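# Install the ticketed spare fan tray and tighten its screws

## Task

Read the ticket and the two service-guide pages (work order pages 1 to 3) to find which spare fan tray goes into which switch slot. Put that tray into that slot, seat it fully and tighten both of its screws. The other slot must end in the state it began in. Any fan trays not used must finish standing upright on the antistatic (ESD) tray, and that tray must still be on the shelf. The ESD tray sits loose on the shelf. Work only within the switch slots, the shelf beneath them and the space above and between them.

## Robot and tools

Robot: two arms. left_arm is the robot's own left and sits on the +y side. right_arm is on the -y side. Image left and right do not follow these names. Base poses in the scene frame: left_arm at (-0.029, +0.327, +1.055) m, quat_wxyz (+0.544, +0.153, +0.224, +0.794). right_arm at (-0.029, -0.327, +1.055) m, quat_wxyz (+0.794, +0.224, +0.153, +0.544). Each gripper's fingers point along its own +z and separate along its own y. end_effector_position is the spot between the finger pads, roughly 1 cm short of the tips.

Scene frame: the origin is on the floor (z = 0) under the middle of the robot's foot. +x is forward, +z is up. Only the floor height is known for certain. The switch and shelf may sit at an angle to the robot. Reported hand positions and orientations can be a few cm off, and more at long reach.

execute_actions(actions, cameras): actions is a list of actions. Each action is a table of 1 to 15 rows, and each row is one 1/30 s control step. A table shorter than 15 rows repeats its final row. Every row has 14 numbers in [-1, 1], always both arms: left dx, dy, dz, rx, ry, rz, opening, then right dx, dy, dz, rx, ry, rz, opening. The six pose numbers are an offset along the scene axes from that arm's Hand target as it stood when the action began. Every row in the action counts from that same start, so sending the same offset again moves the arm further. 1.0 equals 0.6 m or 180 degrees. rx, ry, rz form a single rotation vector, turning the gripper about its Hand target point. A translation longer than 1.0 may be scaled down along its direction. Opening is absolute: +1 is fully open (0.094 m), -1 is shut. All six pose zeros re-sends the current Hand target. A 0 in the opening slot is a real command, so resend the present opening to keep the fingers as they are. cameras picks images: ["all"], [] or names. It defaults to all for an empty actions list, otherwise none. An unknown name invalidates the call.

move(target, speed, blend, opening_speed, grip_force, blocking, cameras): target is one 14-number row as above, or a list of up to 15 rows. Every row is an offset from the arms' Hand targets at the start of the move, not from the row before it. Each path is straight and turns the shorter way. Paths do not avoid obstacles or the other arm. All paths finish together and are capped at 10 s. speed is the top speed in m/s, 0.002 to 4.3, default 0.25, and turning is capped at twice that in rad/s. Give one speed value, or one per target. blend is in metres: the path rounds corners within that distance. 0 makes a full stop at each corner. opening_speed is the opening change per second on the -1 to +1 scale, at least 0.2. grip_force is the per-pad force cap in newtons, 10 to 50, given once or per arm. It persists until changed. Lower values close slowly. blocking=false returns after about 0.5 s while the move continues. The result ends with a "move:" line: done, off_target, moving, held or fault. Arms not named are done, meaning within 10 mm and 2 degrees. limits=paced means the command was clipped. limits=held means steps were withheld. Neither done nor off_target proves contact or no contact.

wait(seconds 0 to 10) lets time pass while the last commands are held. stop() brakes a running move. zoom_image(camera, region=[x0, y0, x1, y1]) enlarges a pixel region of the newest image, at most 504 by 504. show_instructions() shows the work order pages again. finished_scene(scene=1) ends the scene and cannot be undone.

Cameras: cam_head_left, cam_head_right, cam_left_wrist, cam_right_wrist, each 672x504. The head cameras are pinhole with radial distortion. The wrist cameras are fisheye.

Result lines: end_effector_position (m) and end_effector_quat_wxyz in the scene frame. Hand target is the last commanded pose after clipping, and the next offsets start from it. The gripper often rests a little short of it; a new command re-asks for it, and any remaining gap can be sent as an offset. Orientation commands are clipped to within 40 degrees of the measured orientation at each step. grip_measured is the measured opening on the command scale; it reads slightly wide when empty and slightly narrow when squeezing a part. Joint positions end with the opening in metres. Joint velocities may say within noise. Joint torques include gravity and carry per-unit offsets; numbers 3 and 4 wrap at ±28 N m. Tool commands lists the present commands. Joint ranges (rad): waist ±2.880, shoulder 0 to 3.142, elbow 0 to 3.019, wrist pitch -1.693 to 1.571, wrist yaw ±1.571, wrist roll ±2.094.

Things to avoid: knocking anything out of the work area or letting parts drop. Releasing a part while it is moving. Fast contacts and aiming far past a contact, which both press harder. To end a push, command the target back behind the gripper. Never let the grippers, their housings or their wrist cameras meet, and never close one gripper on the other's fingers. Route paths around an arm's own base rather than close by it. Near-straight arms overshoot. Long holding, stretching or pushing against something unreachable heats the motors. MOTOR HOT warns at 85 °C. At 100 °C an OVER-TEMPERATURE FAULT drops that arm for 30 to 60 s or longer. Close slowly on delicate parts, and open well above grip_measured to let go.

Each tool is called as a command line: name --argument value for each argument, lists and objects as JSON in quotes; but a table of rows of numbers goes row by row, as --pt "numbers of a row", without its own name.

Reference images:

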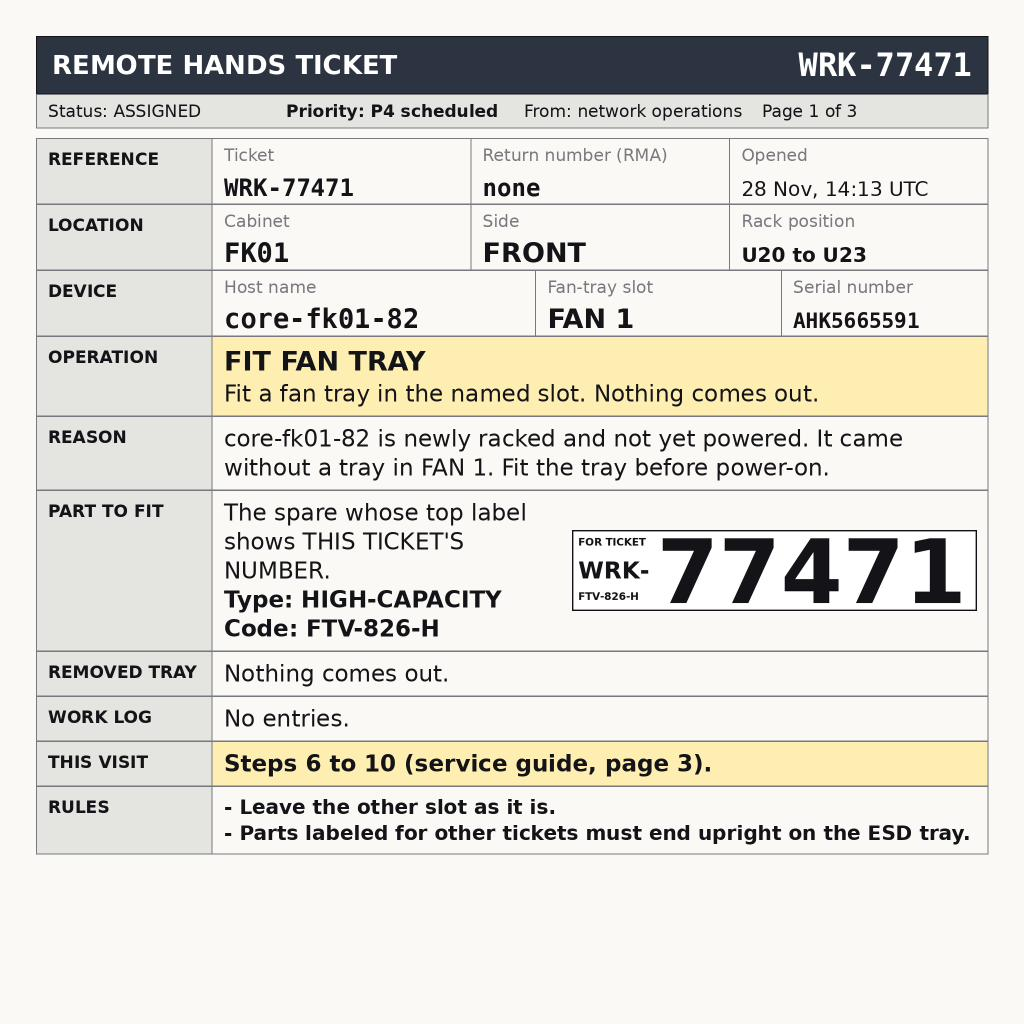

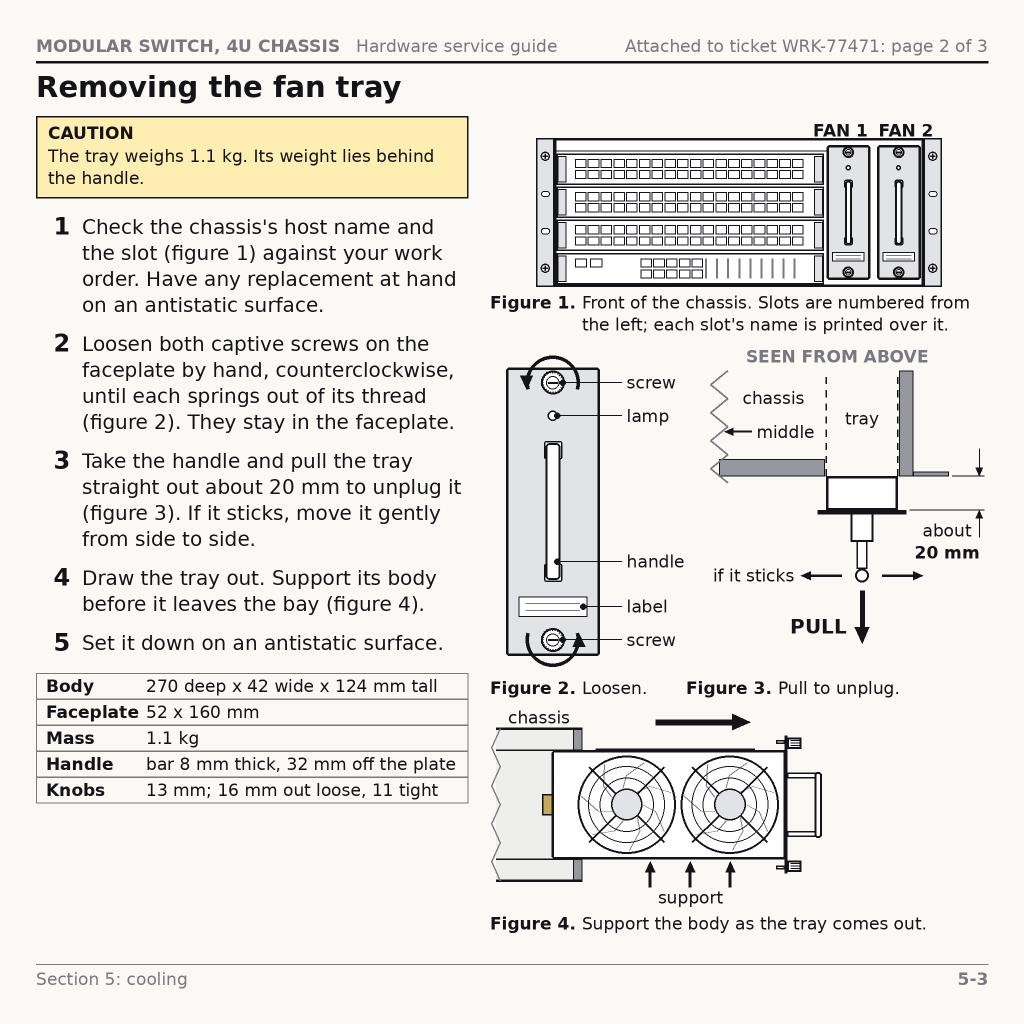

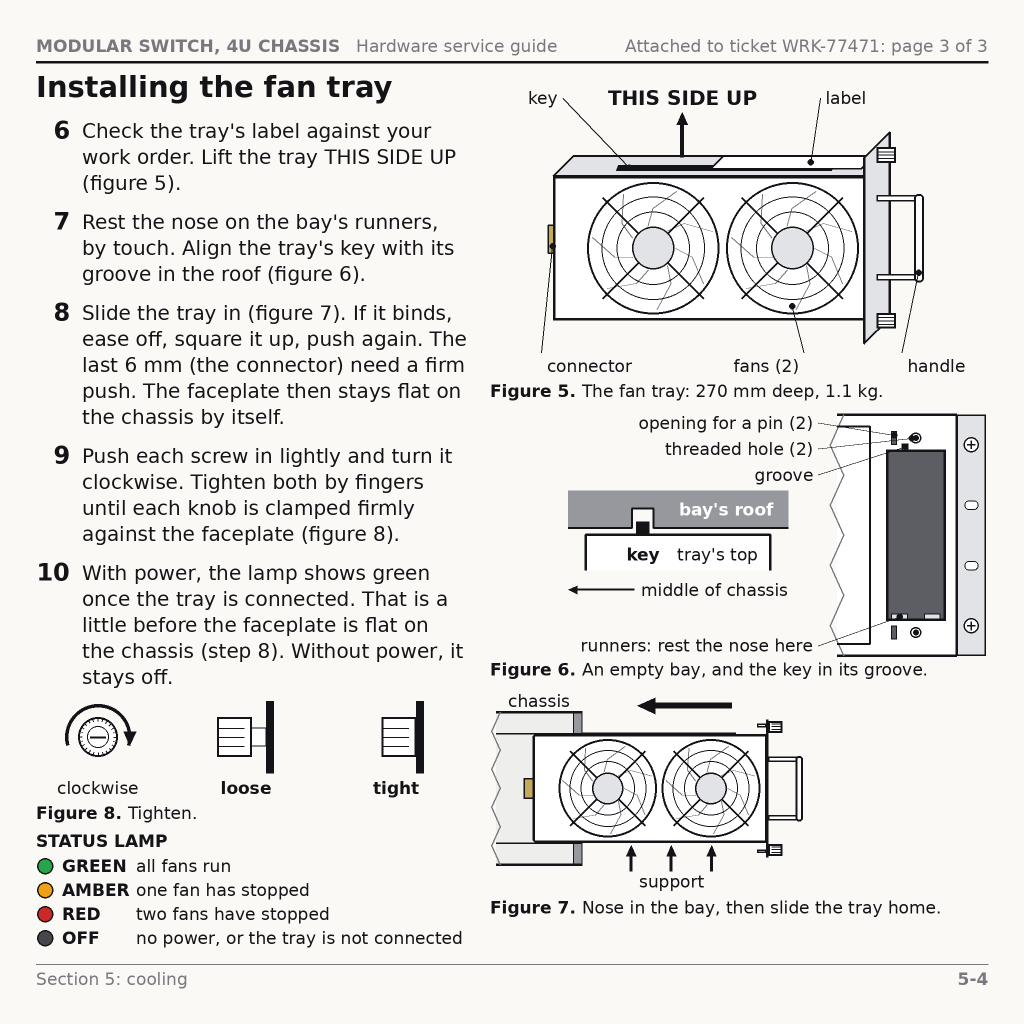

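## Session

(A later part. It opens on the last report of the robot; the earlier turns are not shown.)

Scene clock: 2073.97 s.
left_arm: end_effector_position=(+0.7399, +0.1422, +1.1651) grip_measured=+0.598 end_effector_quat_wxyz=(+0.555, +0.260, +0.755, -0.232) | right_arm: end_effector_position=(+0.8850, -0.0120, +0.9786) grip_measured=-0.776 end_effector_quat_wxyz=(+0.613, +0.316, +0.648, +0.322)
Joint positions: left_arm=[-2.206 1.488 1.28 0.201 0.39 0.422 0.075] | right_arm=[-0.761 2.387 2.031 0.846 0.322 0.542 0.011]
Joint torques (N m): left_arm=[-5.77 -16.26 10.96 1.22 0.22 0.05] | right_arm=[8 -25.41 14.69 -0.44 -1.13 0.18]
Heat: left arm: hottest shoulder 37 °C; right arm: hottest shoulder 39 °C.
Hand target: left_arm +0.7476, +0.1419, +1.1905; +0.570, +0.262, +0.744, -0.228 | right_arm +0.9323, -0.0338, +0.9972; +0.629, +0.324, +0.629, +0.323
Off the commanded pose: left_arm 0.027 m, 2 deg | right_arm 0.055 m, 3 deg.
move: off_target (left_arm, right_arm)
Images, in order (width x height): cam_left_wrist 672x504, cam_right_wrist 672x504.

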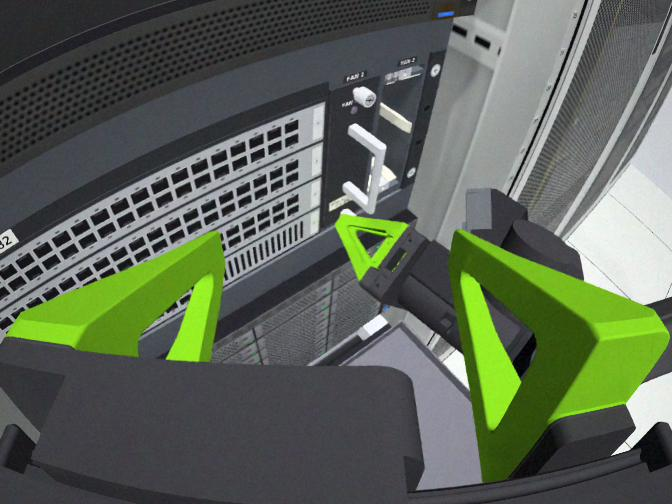

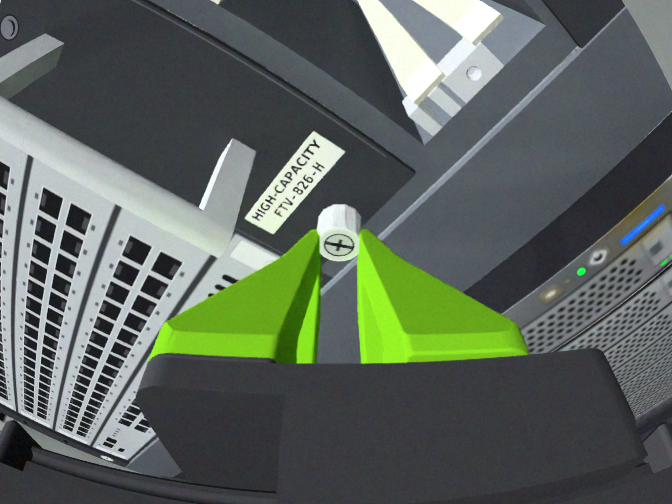

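move --pt "0 0 0 0 0 0 0.6 -0.042 0 0.0 0 0 0 -1" --pt "0 0 0 0 0 0 0.6 -0.042 0 0.0 0 0 0 -0.5" --speed 0.3 --cameras '["cam_right_wrist","cam_left_wrist"]'

zoom_image --camera "cam_left_wrist" --region '[325, 190, 375, 235]'

zoom_image --camera "cam_right_wrist" --region '[250, 140, 430, 290]'

Scene clock: 2081.07 s.
left_arm: end_effector_position=(+0.7399, +0.1422, +1.1651) grip_measured=+0.598 end_effector_quat_wxyz=(+0.555, +0.260, +0.755, -0.232) | right_arm: end_effector_position=(+0.8861, -0.0153, +0.9790) grip_measured=-0.503 end_effector_quat_wxyz=(+0.616, +0.317, +0.645, +0.323)
Joint positions: left_arm=[-2.206 1.488 1.28 0.201 0.39 0.422 0.075] | right_arm=[-0.765 2.387 2.031 0.853 0.319 0.543 0.023]
Joint torques (N m): left_arm=[-5.77 -16.32 10.96 1.22 0.22 0.05] | right_arm=[9 -27.11 9.31 1.37 -0.6 0.14]
Heat: left arm: hottest shoulder 37 °C; right arm: hottest shoulder 38 °C.
Hand target: left_arm +0.7476, +0.1419, +1.1905; +0.570, +0.262, +0.744, -0.228 | right_arm +0.9071, -0.0338, +0.9974; +0.629, +0.324, +0.629, +0.323
Off the commanded pose: left_arm 0.027 m, 2 deg | right_arm 0.033 m, 3 deg.
move: off_target (left_arm, right_arm); target 2's new opening was sent with right_arm's hand 0.035 m and 2 deg from that target
Images, in order (width x height): cam_left_wrist 672x504, cam_right_wrist 672x504.

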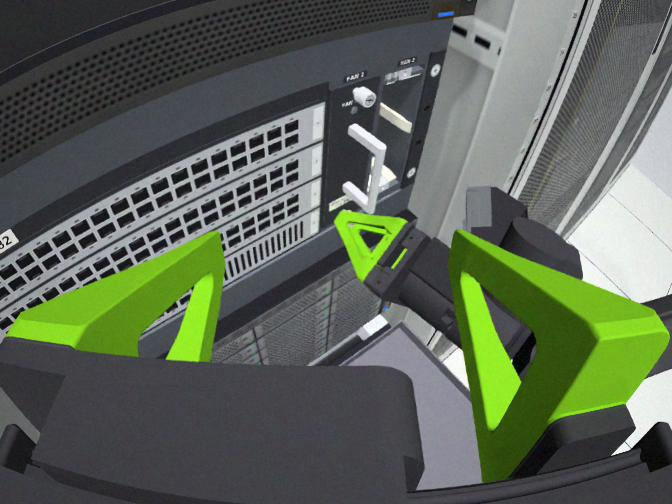

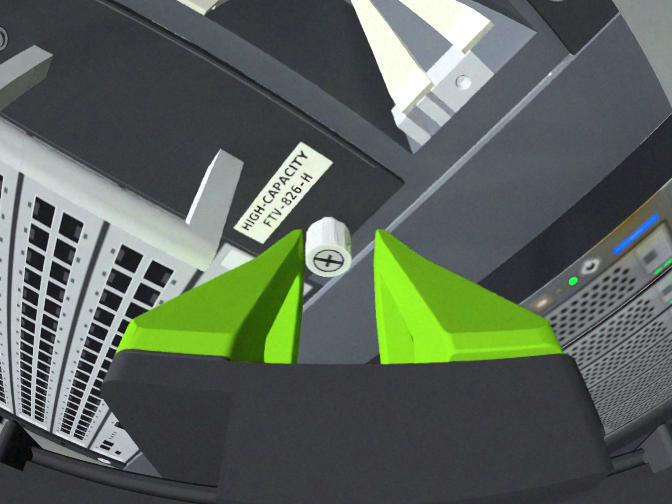

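Scaled by 10.080 from the camera's 672x504 image, which has a finer 960x720 frame.

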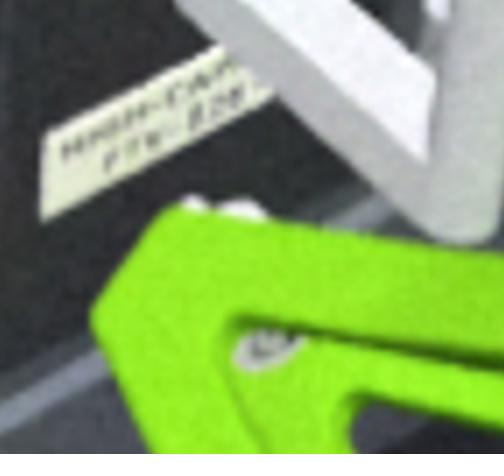

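Scaled by 2.800 from the camera's 672x504 image, which has a finer 960x720 frame.

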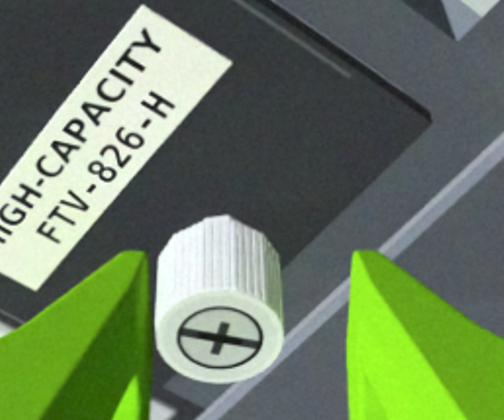

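zoom_image --camera "cam_right_wrist" --region '[340, 150, 440, 230]'

zoom_image --camera "cam_left_wrist" --region '[370, 80, 430, 230]'

Scaled by 5.040 from the camera's 672x504 image, which has a finer 960x720 frame.

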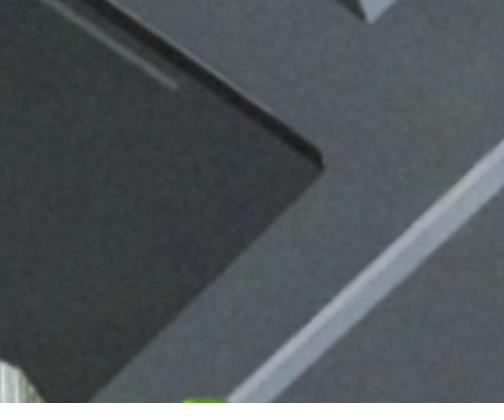

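Scaled by 3.360 from the camera's 672x504 image, which has a finer 960x720 frame.

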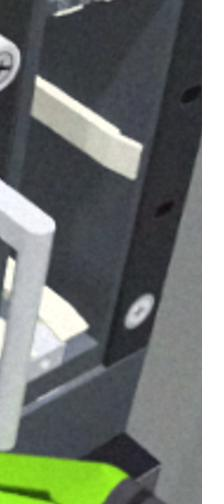

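move --pt "0 0 0 0 0 0 0.6 -0.02 0 -0.0 0 0 0 -0.45" --pt "0 0 0 0 0 0 0.6 -0.015 0.0 -0.002 -0.58 0 0 -0.45" --speed 0.5 --cameras '["cam_right_wrist","cam_left_wrist"]'

zoom_image --camera "cam_right_wrist" --region '[250, 140, 430, 290]'

zoom_image --camera "cam_left_wrist" --region '[325, 190, 375, 235]'

Scene clock: 2114.00 s.
left_arm: end_effector_position=(+0.7399, +0.1422, +1.1651) grip_measured=+0.598 end_effector_quat_wxyz=(+0.555, +0.260, +0.755, -0.232) | right_arm: end_effector_position=(+0.8861, -0.0154, +0.9789) grip_measured=-0.452 end_effector_quat_wxyz=(-0.634, +0.312, -0.648, +0.285)
Joint positions: left_arm=[-2.206 1.488 1.28 0.201 0.39 0.422 0.075] | right_arm=[-0.765 2.387 2.031 0.853 0.32 -1.267 0.026]
Joint torques (N m): left_arm=[-5.83 -16.26 10.96 1.21 0.22 0.05] | right_arm=[9.29 -27.75 6.99 2.41 -0.6 0.17]
Heat: left arm: hottest shoulder 37 °C; right arm: hottest shoulder 38 °C.
Hand target: left_arm +0.7476, +0.1419, +1.1905; +0.570, +0.262, +0.744, -0.228 | right_arm +0.8981, -0.0337, +0.9962; +0.641, -0.299, +0.640, -0.299
Off the commanded pose: left_arm 0.027 m, 2 deg | right_arm 0.028 m, 2 deg.
move: off_target (left_arm, right_arm)
Images, in order (width x height): cam_left_wrist 672x504, cam_right_wrist 672x504.

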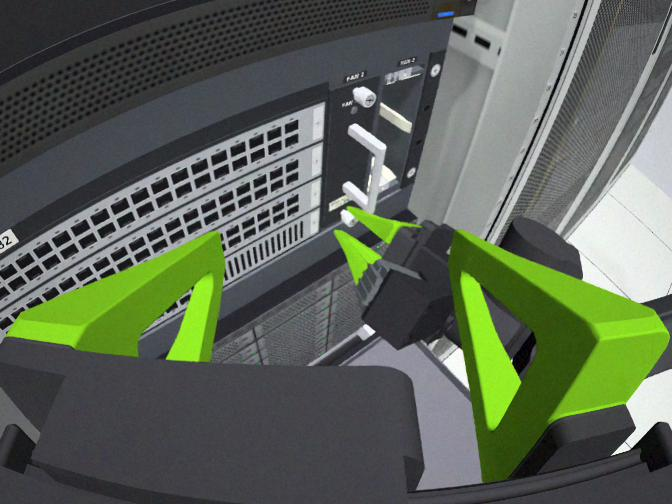

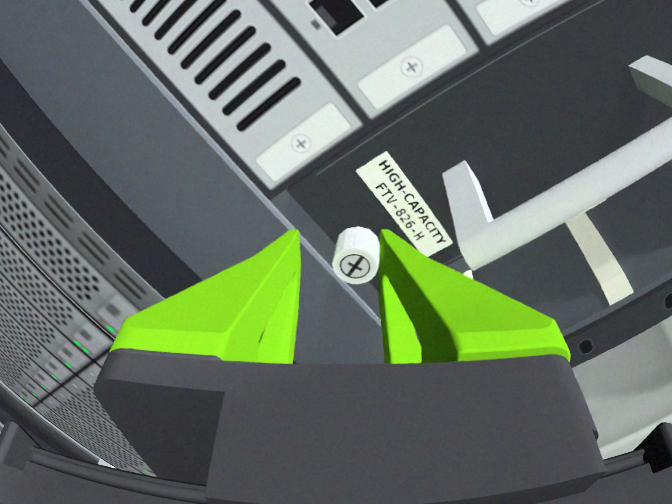

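Scaled by 2.800 from the camera's 672x504 image, which has a finer 960x720 frame.

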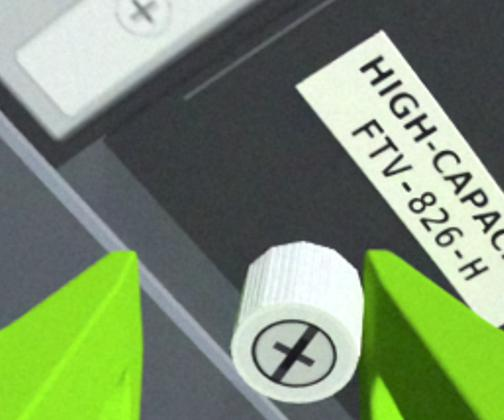

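Scaled by 10.080 from the camera's 672x504 image, which has a finer 960x720 frame.

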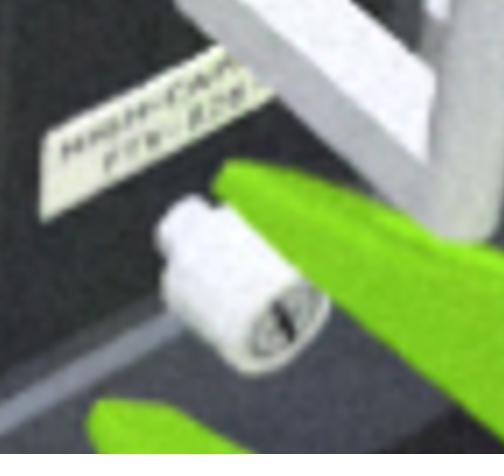

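move --pt "0 0 0 0 0 0 0.6 -0.02 -0.01 -0.0 0 0 0 -0.45" --speed 0.1

Scene clock: 2120.73 s.
left_arm: end_effector_position=(+0.7399, +0.1422, +1.1651) grip_measured=+0.598 end_effector_quat_wxyz=(+0.555, +0.260, +0.755, -0.232) | right_arm: end_effector_position=(+0.8781, -0.0179, +0.9785) grip_measured=-0.452 end_effector_quat_wxyz=(-0.635, +0.310, -0.647, +0.286)
Joint positions: left_arm=[-2.206 1.488 1.28 0.201 0.39 0.422 0.075] | right_arm=[-0.765 2.371 1.989 0.884 0.319 -1.268 0.026]
Joint torques (N m): left_arm=[-5.83 -16.26 10.97 1.22 0.22 0.05] | right_arm=[9 -28.57 5.03 2.52 -0.63 0.17]
Heat: left arm: hottest shoulder 37 °C; right arm: hottest shoulder 38 °C.
Hand target: left_arm +0.7476, +0.1419, +1.1905; +0.570, +0.262, +0.744, -0.228 | right_arm +0.8861, -0.0398, +0.9960; +0.641, -0.299, +0.640, -0.299
Off the commanded pose: left_arm 0.027 m, 2 deg | right_arm 0.029 m, 2 deg.
move: off_target (left_arm, right_arm)

move --pt "0 0 0 0 0 0 0.6 0.028 0.0 -0.0 0 0 0 -0.45" --speed 0.1

Scene clock: 2124.80 s.
left_arm: end_effector_position=(+0.7399, +0.1422, +1.1651) grip_measured=+0.598 end_effector_quat_wxyz=(+0.555, +0.260, +0.755, -0.232) | right_arm: end_effector_position=(+0.8785, -0.0174, +0.9768) grip_measured=-0.452 end_effector_quat_wxyz=(-0.634, +0.315, -0.647, +0.284)
Joint positions: left_arm=[-2.206 1.488 1.28 0.201 0.39 0.422 0.075] | right_arm=[-0.766 2.371 1.989 0.876 0.312 -1.268 0.026]
Joint torques (N m): left_arm=[-5.77 -16.32 10.96 1.21 0.22 0.05] | right_arm=[8.88 -27.11 9.48 1.39 -0.61 0.19]
Heat: left arm: hottest shoulder 37 °C; right arm: hottest shoulder 39 °C.
Hand target: left_arm +0.7476, +0.1419, +1.1905; +0.570, +0.262, +0.744, -0.228 | right_arm +0.9028, -0.0396, +0.9961; +0.641, -0.299, +0.640, -0.299
Off the commanded pose: left_arm 0.027 m, 2 deg | right_arm 0.038 m, 3 deg.
move: off_target (left_arm, right_arm)

move --pt "0 0 0 0 0 0 0.6 0.01 -0.005 0.005 0 0 0 -0.4" --speed 0.1 --cameras '["cam_right_wrist"]'

zoom_image --camera "cam_right_wrist" --region '[250, 140, 430, 290]'

Scene clock: 2134.00 s.
left_arm: end_effector_position=(+0.7399, +0.1422, +1.1651) grip_measured=+0.598 end_effector_quat_wxyz=(+0.555, +0.260, +0.755, -0.232) | right_arm: end_effector_position=(+0.8836, -0.0211, +0.9773) grip_measured=-0.402 end_effector_quat_wxyz=(-0.632, +0.317, -0.647, +0.284)
Joint positions: left_arm=[-2.206 1.488 1.28 0.201 0.39 0.422 0.075] | right_arm=[-0.772 2.371 2.002 0.857 0.309 -1.268 0.028]
Joint torques (N m): left_arm=[-5.83 -16.26 10.97 1.22 0.23 0.04] | right_arm=[8.76 -27.16 9.77 1.32 -0.62 0.22]
Heat: left arm: hottest shoulder 37 °C; right arm: hottest shoulder 41 °C.
Hand target: left_arm +0.7476, +0.1419, +1.1905; +0.570, +0.262, +0.744, -0.228 | right_arm +0.9088, -0.0427, +0.9990; +0.641, -0.299, +0.640, -0.299
Off the commanded pose: left_arm 0.027 m, 2 deg | right_arm 0.040 m, 3 deg.
move: off_target (left_arm, right_arm)
Images, in order (width x height): cam_right_wrist 672x504.

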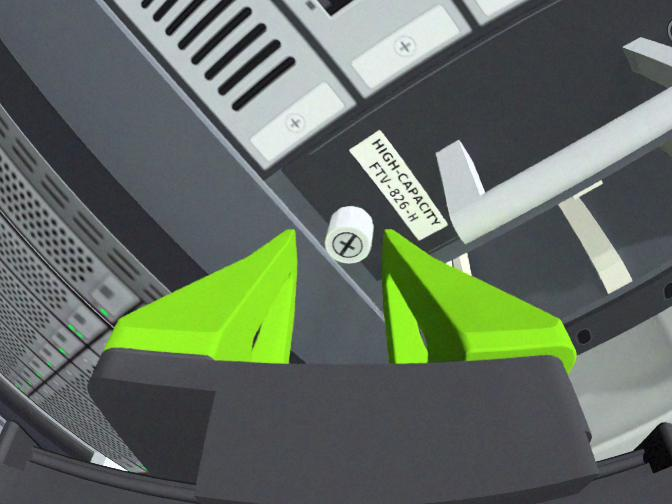

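Scaled by 2.800 from the camera's 672x504 image, which has a finer 960x720 frame.

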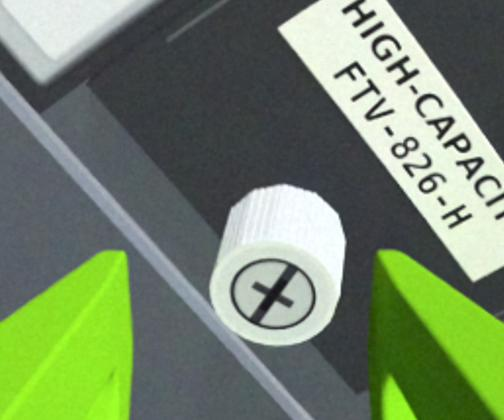

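move --pt "0 0 0 0 0 0 0.6 0.0 0.01 0.0 0 0 0 -1" --pt "0 0 0 0 0 0 0.6 0.09 0.01 0.0 0 0 0 -1" --speed 0.15 --cameras '["cam_left_wrist","cam_right_wrist"]'

zoom_image --camera "cam_left_wrist" --region '[325, 190, 375, 235]'

zoom_image --camera "cam_right_wrist" --region '[250, 140, 430, 290]'

Scene clock: 2142.63 s.
left_arm: end_effector_position=(+0.7399, +0.1422, +1.1651) grip_measured=+0.598 end_effector_quat_wxyz=(+0.555, +0.260, +0.755, -0.232) | right_arm: end_effector_position=(+0.8877, -0.0230, +0.9781) grip_measured=-0.767 end_effector_quat_wxyz=(-0.626, +0.308, -0.656, +0.287)
Joint positions: left_arm=[-2.206 1.488 1.28 0.201 0.39 0.422 0.075] | right_arm=[-0.77 2.376 2.023 0.84 0.337 -1.258 0.011]
Joint torques (N m): left_arm=[-5.77 -16.26 10.96 1.22 0.22 0.05] | right_arm=[7.53 -23.82 19.41 -2.07 -2.44 0.16]
Heat: left arm: hottest shoulder 37 °C; right arm: hottest shoulder 41 °C.
Hand target: left_arm +0.7476, +0.1419, +1.1905; +0.570, +0.262, +0.744, -0.228 | right_arm +0.9628, -0.0367, +0.9989; +0.641, -0.299, +0.640, -0.299
Off the commanded pose: left_arm 0.027 m, 2 deg | right_arm 0.079 m, 3 deg.
move: off_target (left_arm, right_arm)
Images, in order (width x height): cam_left_wrist 672x504, cam_right_wrist 672x504.

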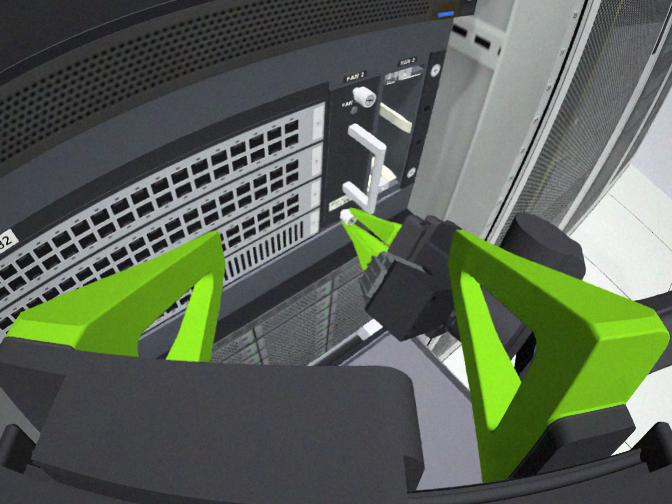

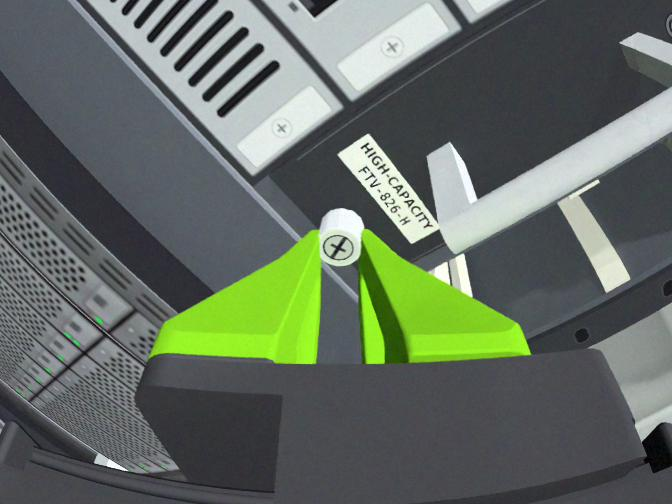

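Scaled by 10.080 from the camera's 672x504 image, which has a finer 960x720 frame.

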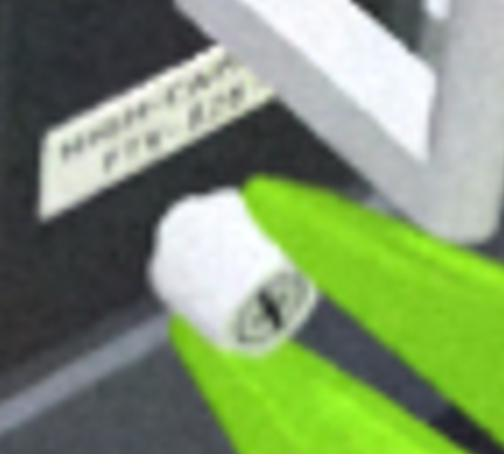

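Scaled by 2.800 from the camera's 672x504 image, which has a finer 960x720 frame.

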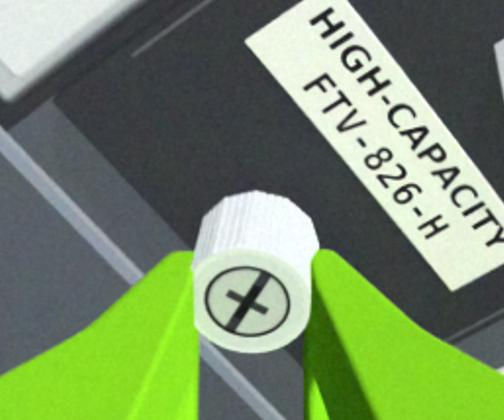

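move --target '[0,0,0,0,0,0,0.6,0.0,0.005,0.0,0.58,0,0,-1]' --speed 0.4

move --pt "0 0 0 0 0 0 0.6 -0.085 0 0.0 0 0 0 -1" --pt "0 0 0 0 0 0 0.6 -0.085 0 0.0 0 0 0 -0.4" --speed 0.3 --cameras '["cam_right_wrist","cam_left_wrist"]'

zoom_image --camera "cam_left_wrist" --region '[325, 190, 375, 235]'

zoom_image --camera "cam_right_wrist" --region '[250, 140, 430, 290]'

Scene clock: 2152.37 s.
left_arm: end_effector_position=(+0.7399, +0.1422, +1.1651) grip_measured=+0.598 end_effector_quat_wxyz=(+0.555, +0.260, +0.755, -0.232) | right_arm: end_effector_position=(+0.8881, -0.0115, +0.9786) grip_measured=-0.767 end_effector_quat_wxyz=(+0.613, +0.319, +0.650, +0.316)
Joint positions: left_arm=[-2.206 1.488 1.28 0.201 0.39 0.422 0.075] | right_arm=[-0.759 2.392 2.049 0.829 0.336 0.538 0.011]
Joint torques (N m): left_arm=[-5.83 -16.26 10.96 1.22 0.22 0.05] | right_arm=[7.12 -24.59 18.52 -1.96 -2.24 0.26]
Heat: left arm: hottest shoulder 37 °C; right arm: hottest shoulder 41 °C.
Hand target: left_arm +0.7476, +0.1419, +1.1905; +0.570, +0.262, +0.744, -0.228 | right_arm +0.9629, -0.0337, +0.9990; +0.629, +0.323, +0.629, +0.323
Off the commanded pose: left_arm 0.027 m, 2 deg | right_arm 0.081 m, 3 deg.
move: off_target (left_arm, right_arm)

Scene clock: 2153.73 s.
left_arm: end_effector_position=(+0.7399, +0.1422, +1.1651) grip_measured=+0.598 end_effector_quat_wxyz=(+0.555, +0.260, +0.755, -0.232) | right_arm: end_effector_position=(+0.8895, -0.0142, +0.9784) grip_measured=-0.403 end_effector_quat_wxyz=(+0.615, +0.316, +0.647, +0.322)
Joint positions: left_arm=[-2.206 1.488 1.28 0.201 0.39 0.422 0.075] | right_arm=[-0.766 2.394 2.05 0.838 0.318 0.542 0.028]
Joint torques (N m): left_arm=[-5.83 -16.26 10.96 1.22 0.22 0.05] | right_arm=[9 -27.34 9.55 1.37 -0.6 0.16]
Heat: left arm: hottest shoulder 37 °C; right arm: hottest shoulder 41 °C.
Hand target: left_arm +0.7476, +0.1419, +1.1905; +0.570, +0.262, +0.744, -0.228 | right_arm +0.9119, -0.0337, +0.9992; +0.629, +0.323, +0.629, +0.323
Off the commanded pose: left_arm 0.027 m, 2 deg | right_arm 0.036 m, 3 deg.
move: off_target (left_arm, right_arm); target 2's new opening was sent with right_arm's hand 0.036 m and 2 deg from that target
Images, in order (width x height): cam_left_wrist 672x504, cam_right_wrist 672x504.

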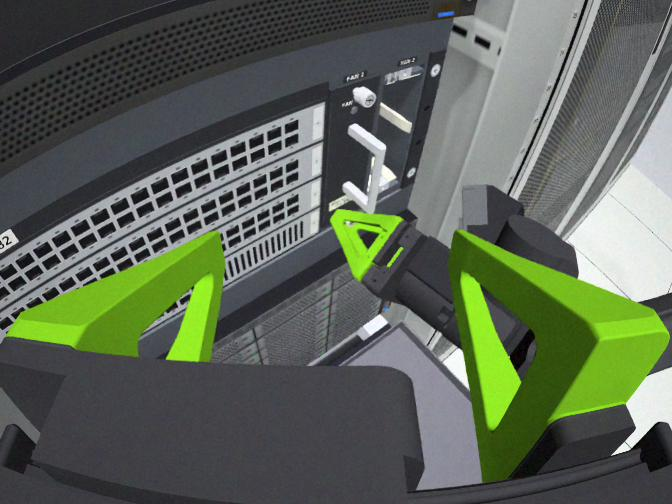

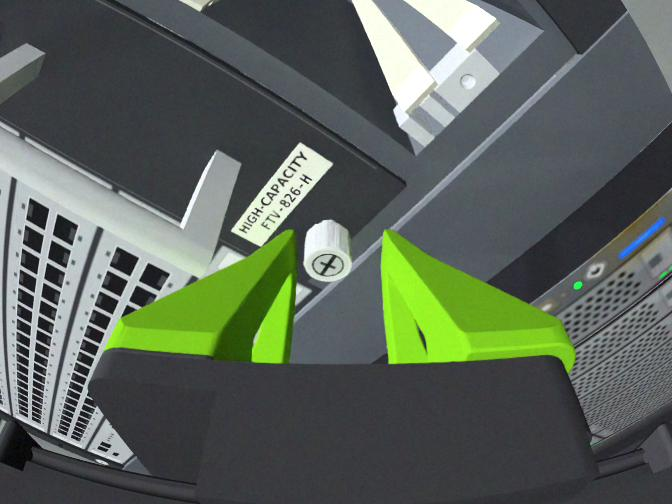

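Scaled by 10.080 from the camera's 672x504 image, which has a finer 960x720 frame.

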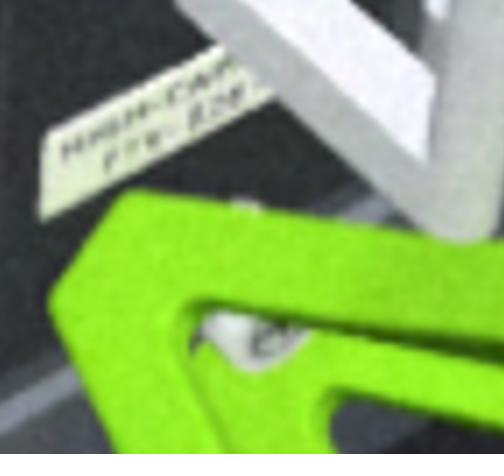

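Scaled by 2.800 from the camera's 672x504 image, which has a finer 960x720 frame.

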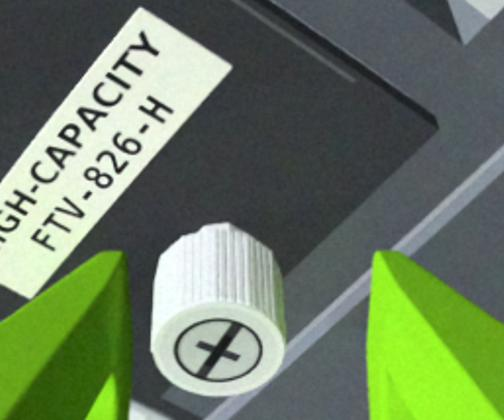

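move --pt "0 0 0 0 0 0 0.6 -0.04 0 -0.0 0 0 0 -0.4" --pt "0 0 0 0 0 0 0.6 -0.03 -0.008 -0.002 -0.58 0 0 -0.4" --speed 0.5 --cameras '["cam_right_wrist","cam_left_wrist"]'

zoom_image --camera "cam_left_wrist" --region '[325, 190, 375, 235]'

Scene clock: 2162.87 s.
left_arm: end_effector_position=(+0.7399, +0.1422, +1.1651) grip_measured=+0.598 end_effector_quat_wxyz=(+0.555, +0.260, +0.755, -0.232) | right_arm: end_effector_position=(+0.8829, -0.0182, +0.9817) grip_measured=-0.402 end_effector_quat_wxyz=(-0.637, +0.309, -0.646, +0.286)
Joint positions: left_arm=[-2.206 1.488 1.28 0.201 0.39 0.422 0.075] | right_arm=[-0.766 2.375 2.008 0.872 0.318 -1.265 0.028]
Joint torques (N m): left_arm=[-5.77 -16.26 10.96 1.21 0.22 0.05] | right_arm=[9.05 -28.28 6.12 2.18 -0.62 0.14]
Heat: left arm: hottest shoulder 37 °C; right arm: hottest shoulder 41 °C.
Hand target: left_arm +0.7476, +0.1419, +1.1905; +0.570, +0.262, +0.744, -0.228 | right_arm +0.8939, -0.0385, +0.9980; +0.641, -0.299, +0.641, -0.299
Off the commanded pose: left_arm 0.027 m, 2 deg | right_arm 0.028 m, 2 deg.
move: off_target (left_arm, right_arm)
Images, in order (width x height): cam_left_wrist 672x504, cam_right_wrist 672x504.

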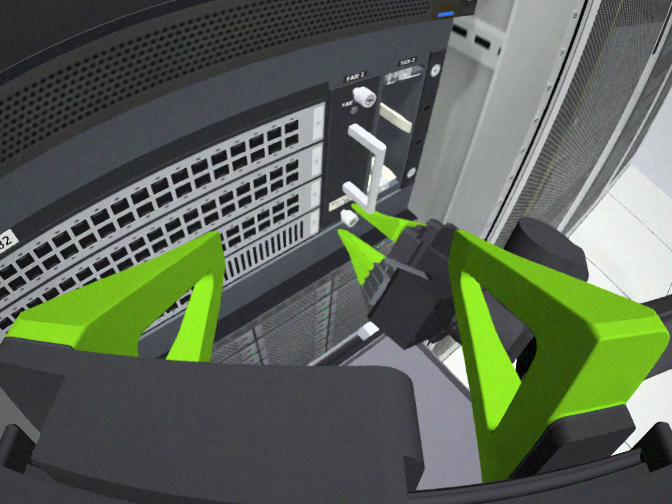

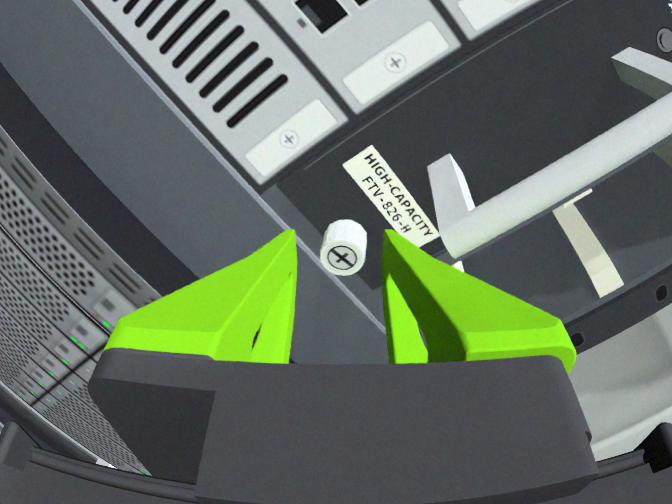

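Scaled by 10.080 from the camera's 672x504 image, which has a finer 960x720 frame.

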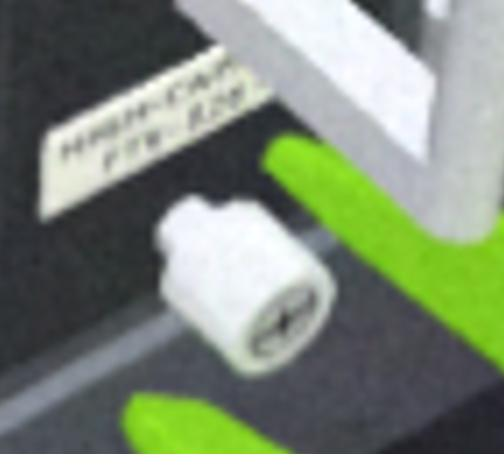

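zoom_image --camera "cam_left_wrist" --region '[315, 70, 365, 115]'

zoom_image --camera "cam_left_wrist" --region '[315, 180, 385, 245]'

zoom_image --camera "cam_right_wrist" --region '[230, 110, 330, 210]'

zoom_image --camera "cam_right_wrist" --region '[330, 180, 430, 320]'

Scaled by 10.080 from the camera's 672x504 image, which has a finer 960x720 frame.

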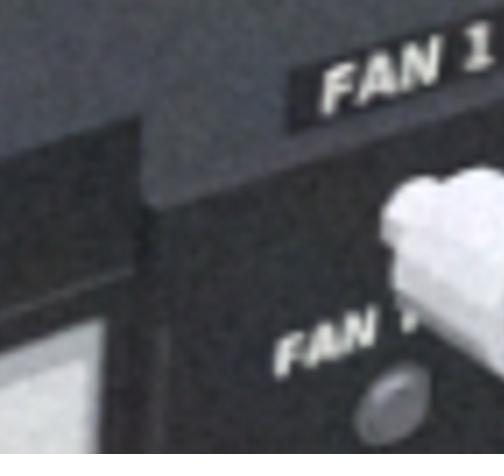

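Scaled by 7.200 from the camera's 672x504 image, which has a finer 960x720 frame.

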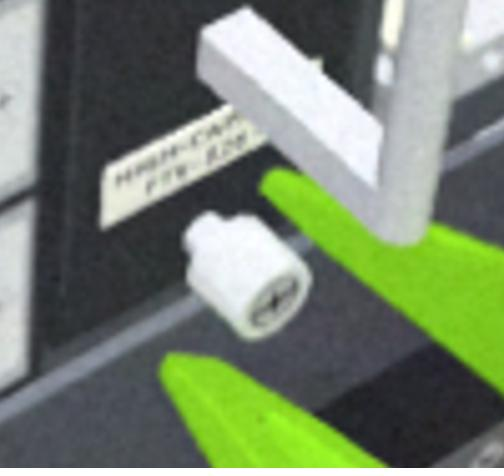

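Scaled by 5.040 from the camera's 672x504 image, which has a finer 960x720 frame.

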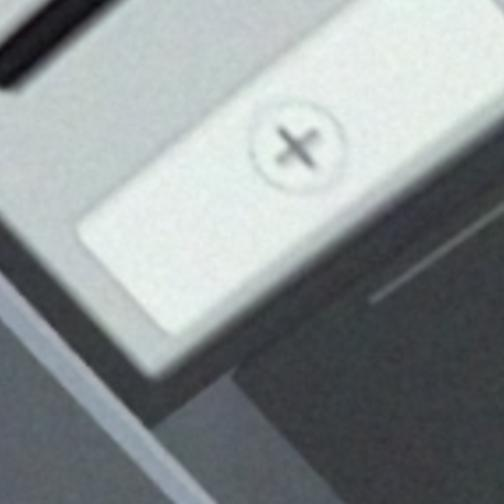

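Scaled by 3.600 from the camera's 672x504 image, which has a finer 960x720 frame.

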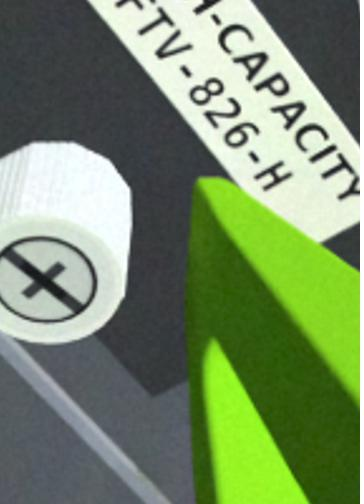

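move --pt "0 0 0 0 0 0 0.6 0.0 0.0 0.0 0 0 0 -1" --pt "0 0 0 0 0 0 0.6 0.17 0.01 0.0 0 0 0 -1" --speed 0.15

move --target '[0,0,0,0,0,0,0.6,0.0,0.0,0.0,0.58,0,0,-1]' --speed 0.4 --cameras '["cam_right_wrist"]'

zoom_image --camera "cam_right_wrist" --region '[250, 140, 430, 290]'

move --pt "0 0 0 0 0 0 0.6 -0.17 0 0.0 0 0 0 -1" --speed 0.3 --cameras '["cam_right_wrist","cam_left_wrist"]'

zoom_image --camera "cam_right_wrist" --region '[250, 140, 430, 290]'

zoom_image --camera "cam_left_wrist" --region '[325, 190, 375, 235]'

Scene clock: 2196.87 s.
left_arm: end_effector_position=(+0.7399, +0.1422, +1.1651) grip_measured=+0.598 end_effector_quat_wxyz=(+0.555, +0.260, +0.755, -0.232) | right_arm: end_effector_position=(+0.8871, -0.0190, +0.9817) grip_measured=-0.763 end_effector_quat_wxyz=(-0.627, +0.301, -0.657, +0.292)
Joint positions: left_arm=[-2.206 1.488 1.28 0.201 0.39 0.422 0.075] | right_arm=[-0.761 2.383 2.035 0.849 0.356 -1.264 0.011]
Joint torques (N m): left_arm=[-5.83 -16.26 10.95 1.22 0.22 0.04] | right_arm=[6.18 -23.71 22.13 -4.11 -3.62 0.28]
Heat: left arm: hottest shoulder 37 °C; right arm: hottest shoulder 42 °C.
Hand target: left_arm +0.7476, +0.1419, +1.1905; +0.570, +0.262, +0.744, -0.228 | right_arm +0.9958, -0.0323, +0.9979; +0.641, -0.299, +0.641, -0.299
Off the commanded pose: left_arm 0.027 m, 2 deg | right_arm 0.111 m, 3 deg.
move: off_target (left_arm, right_arm)

Scene clock: 2200.23 s.
left_arm: end_effector_position=(+0.7399, +0.1422, +1.1651) grip_measured=+0.598 end_effector_quat_wxyz=(+0.555, +0.260, +0.755, -0.232) | right_arm: end_effector_position=(+0.8882, -0.0155, +0.9819) grip_measured=-0.763 end_effector_quat_wxyz=(+0.616, +0.328, +0.644, +0.313)
Joint positions: left_arm=[-2.206 1.488 1.28 0.201 0.39 0.422 0.075] | right_arm=[-0.758 2.388 2.046 0.841 0.354 0.542 0.011]
Joint torques (N m): left_arm=[-5.77 -16.26 10.96 1.21 0.22 0.05] | right_arm=[6.18 -23.88 21.83 -3.96 -3.45 0.32]
Heat: left arm: hottest shoulder 37 °C; right arm: hottest shoulder 42 °C.
Hand target: left_arm +0.7476, +0.1419, +1.1905; +0.570, +0.262, +0.744, -0.228 | right_arm +0.9959, -0.0325, +0.9980; +0.629, +0.323, +0.629, +0.323
Off the commanded pose: left_arm 0.027 m, 2 deg | right_arm 0.110 m, 3 deg.
move: off_target (left_arm, right_arm)
Images, in order (width x height): cam_right_wrist 672x504.

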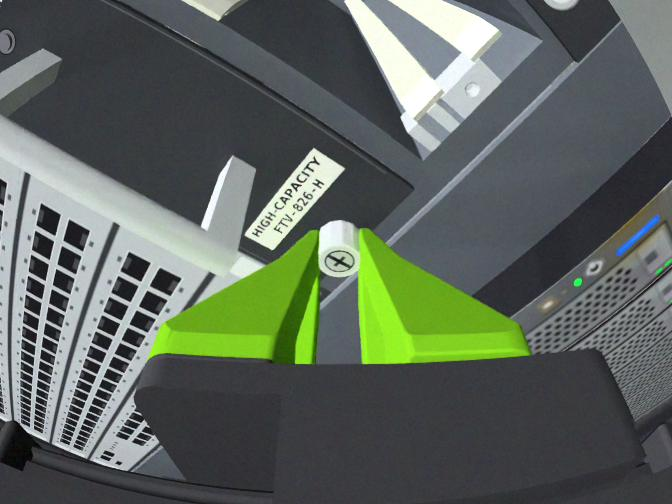

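Scaled by 2.800 from the camera's 672x504 image, which has a finer 960x720 frame.

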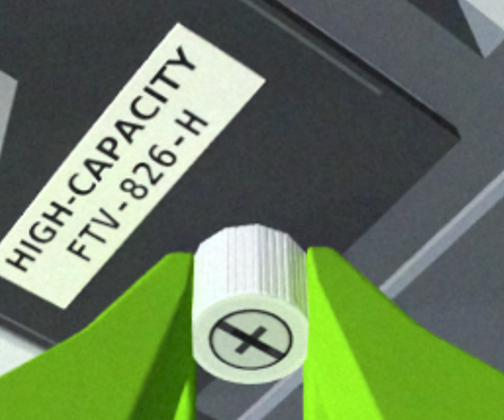

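Scene clock: 2201.07 s.
left_arm: end_effector_position=(+0.7399, +0.1422, +1.1651) grip_measured=+0.598 end_effector_quat_wxyz=(+0.555, +0.260, +0.755, -0.232) | right_arm: end_effector_position=(+0.8858, -0.0149, +0.9832) grip_measured=-0.763 end_effector_quat_wxyz=(+0.620, +0.322, +0.639, +0.322)
Joint positions: left_arm=[-2.206 1.488 1.28 0.201 0.39 0.422 0.075] | right_arm=[-0.76 2.388 2.035 0.866 0.333 0.542 0.011]
Joint torques (N m): left_arm=[-5.77 -16.26 10.96 1.22 0.22 0.05] | right_arm=[9.23 -28.51 5.41 2.18 -0.93 0.11]
Heat: left arm: hottest shoulder 37 °C; right arm: hottest shoulder 42 °C.
Hand target: left_arm +0.7476, +0.1419, +1.1905; +0.570, +0.262, +0.744, -0.228 | right_arm +0.8939, -0.0326, +0.9980; +0.629, +0.323, +0.629, +0.323
Off the commanded pose: left_arm 0.027 m, 2 deg | right_arm 0.024 m, 2 deg.
move: off_target (left_arm, right_arm)
Images, in order (width x height): cam_left_wrist 672x504, cam_right_wrist 672x504.

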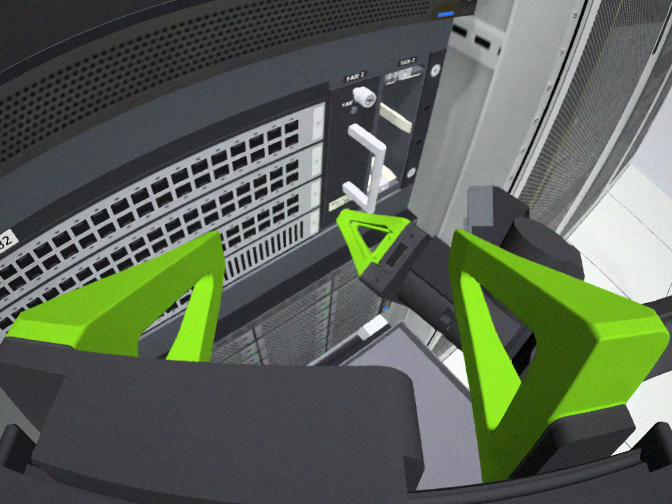

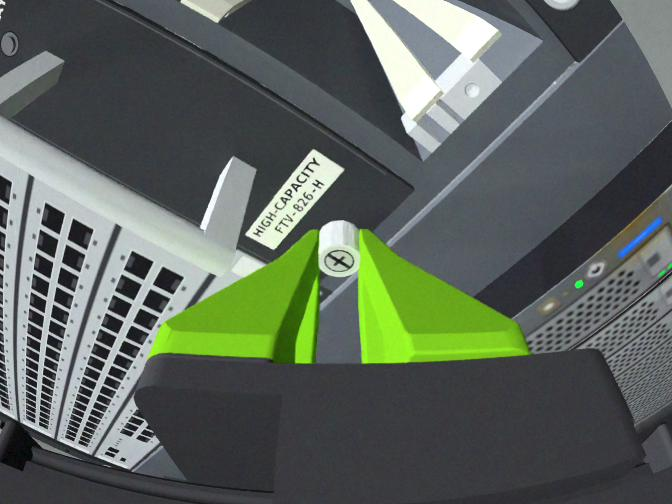

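Scaled by 2.800 from the camera's 672x504 image, which has a finer 960x720 frame.

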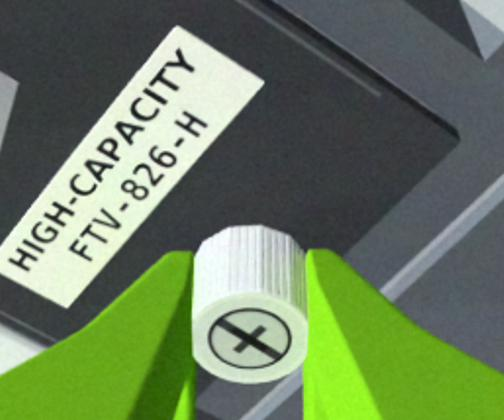

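Scaled by 10.080 from the camera's 672x504 image, which has a finer 960x720 frame.

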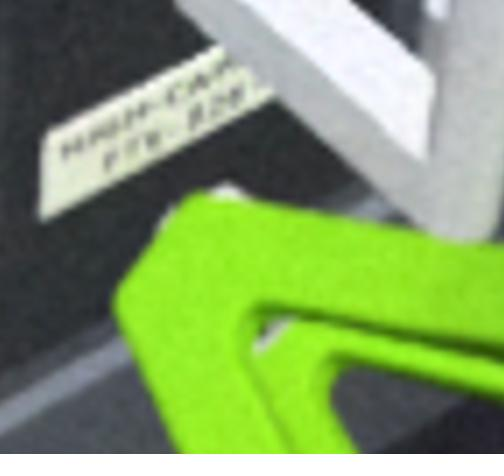

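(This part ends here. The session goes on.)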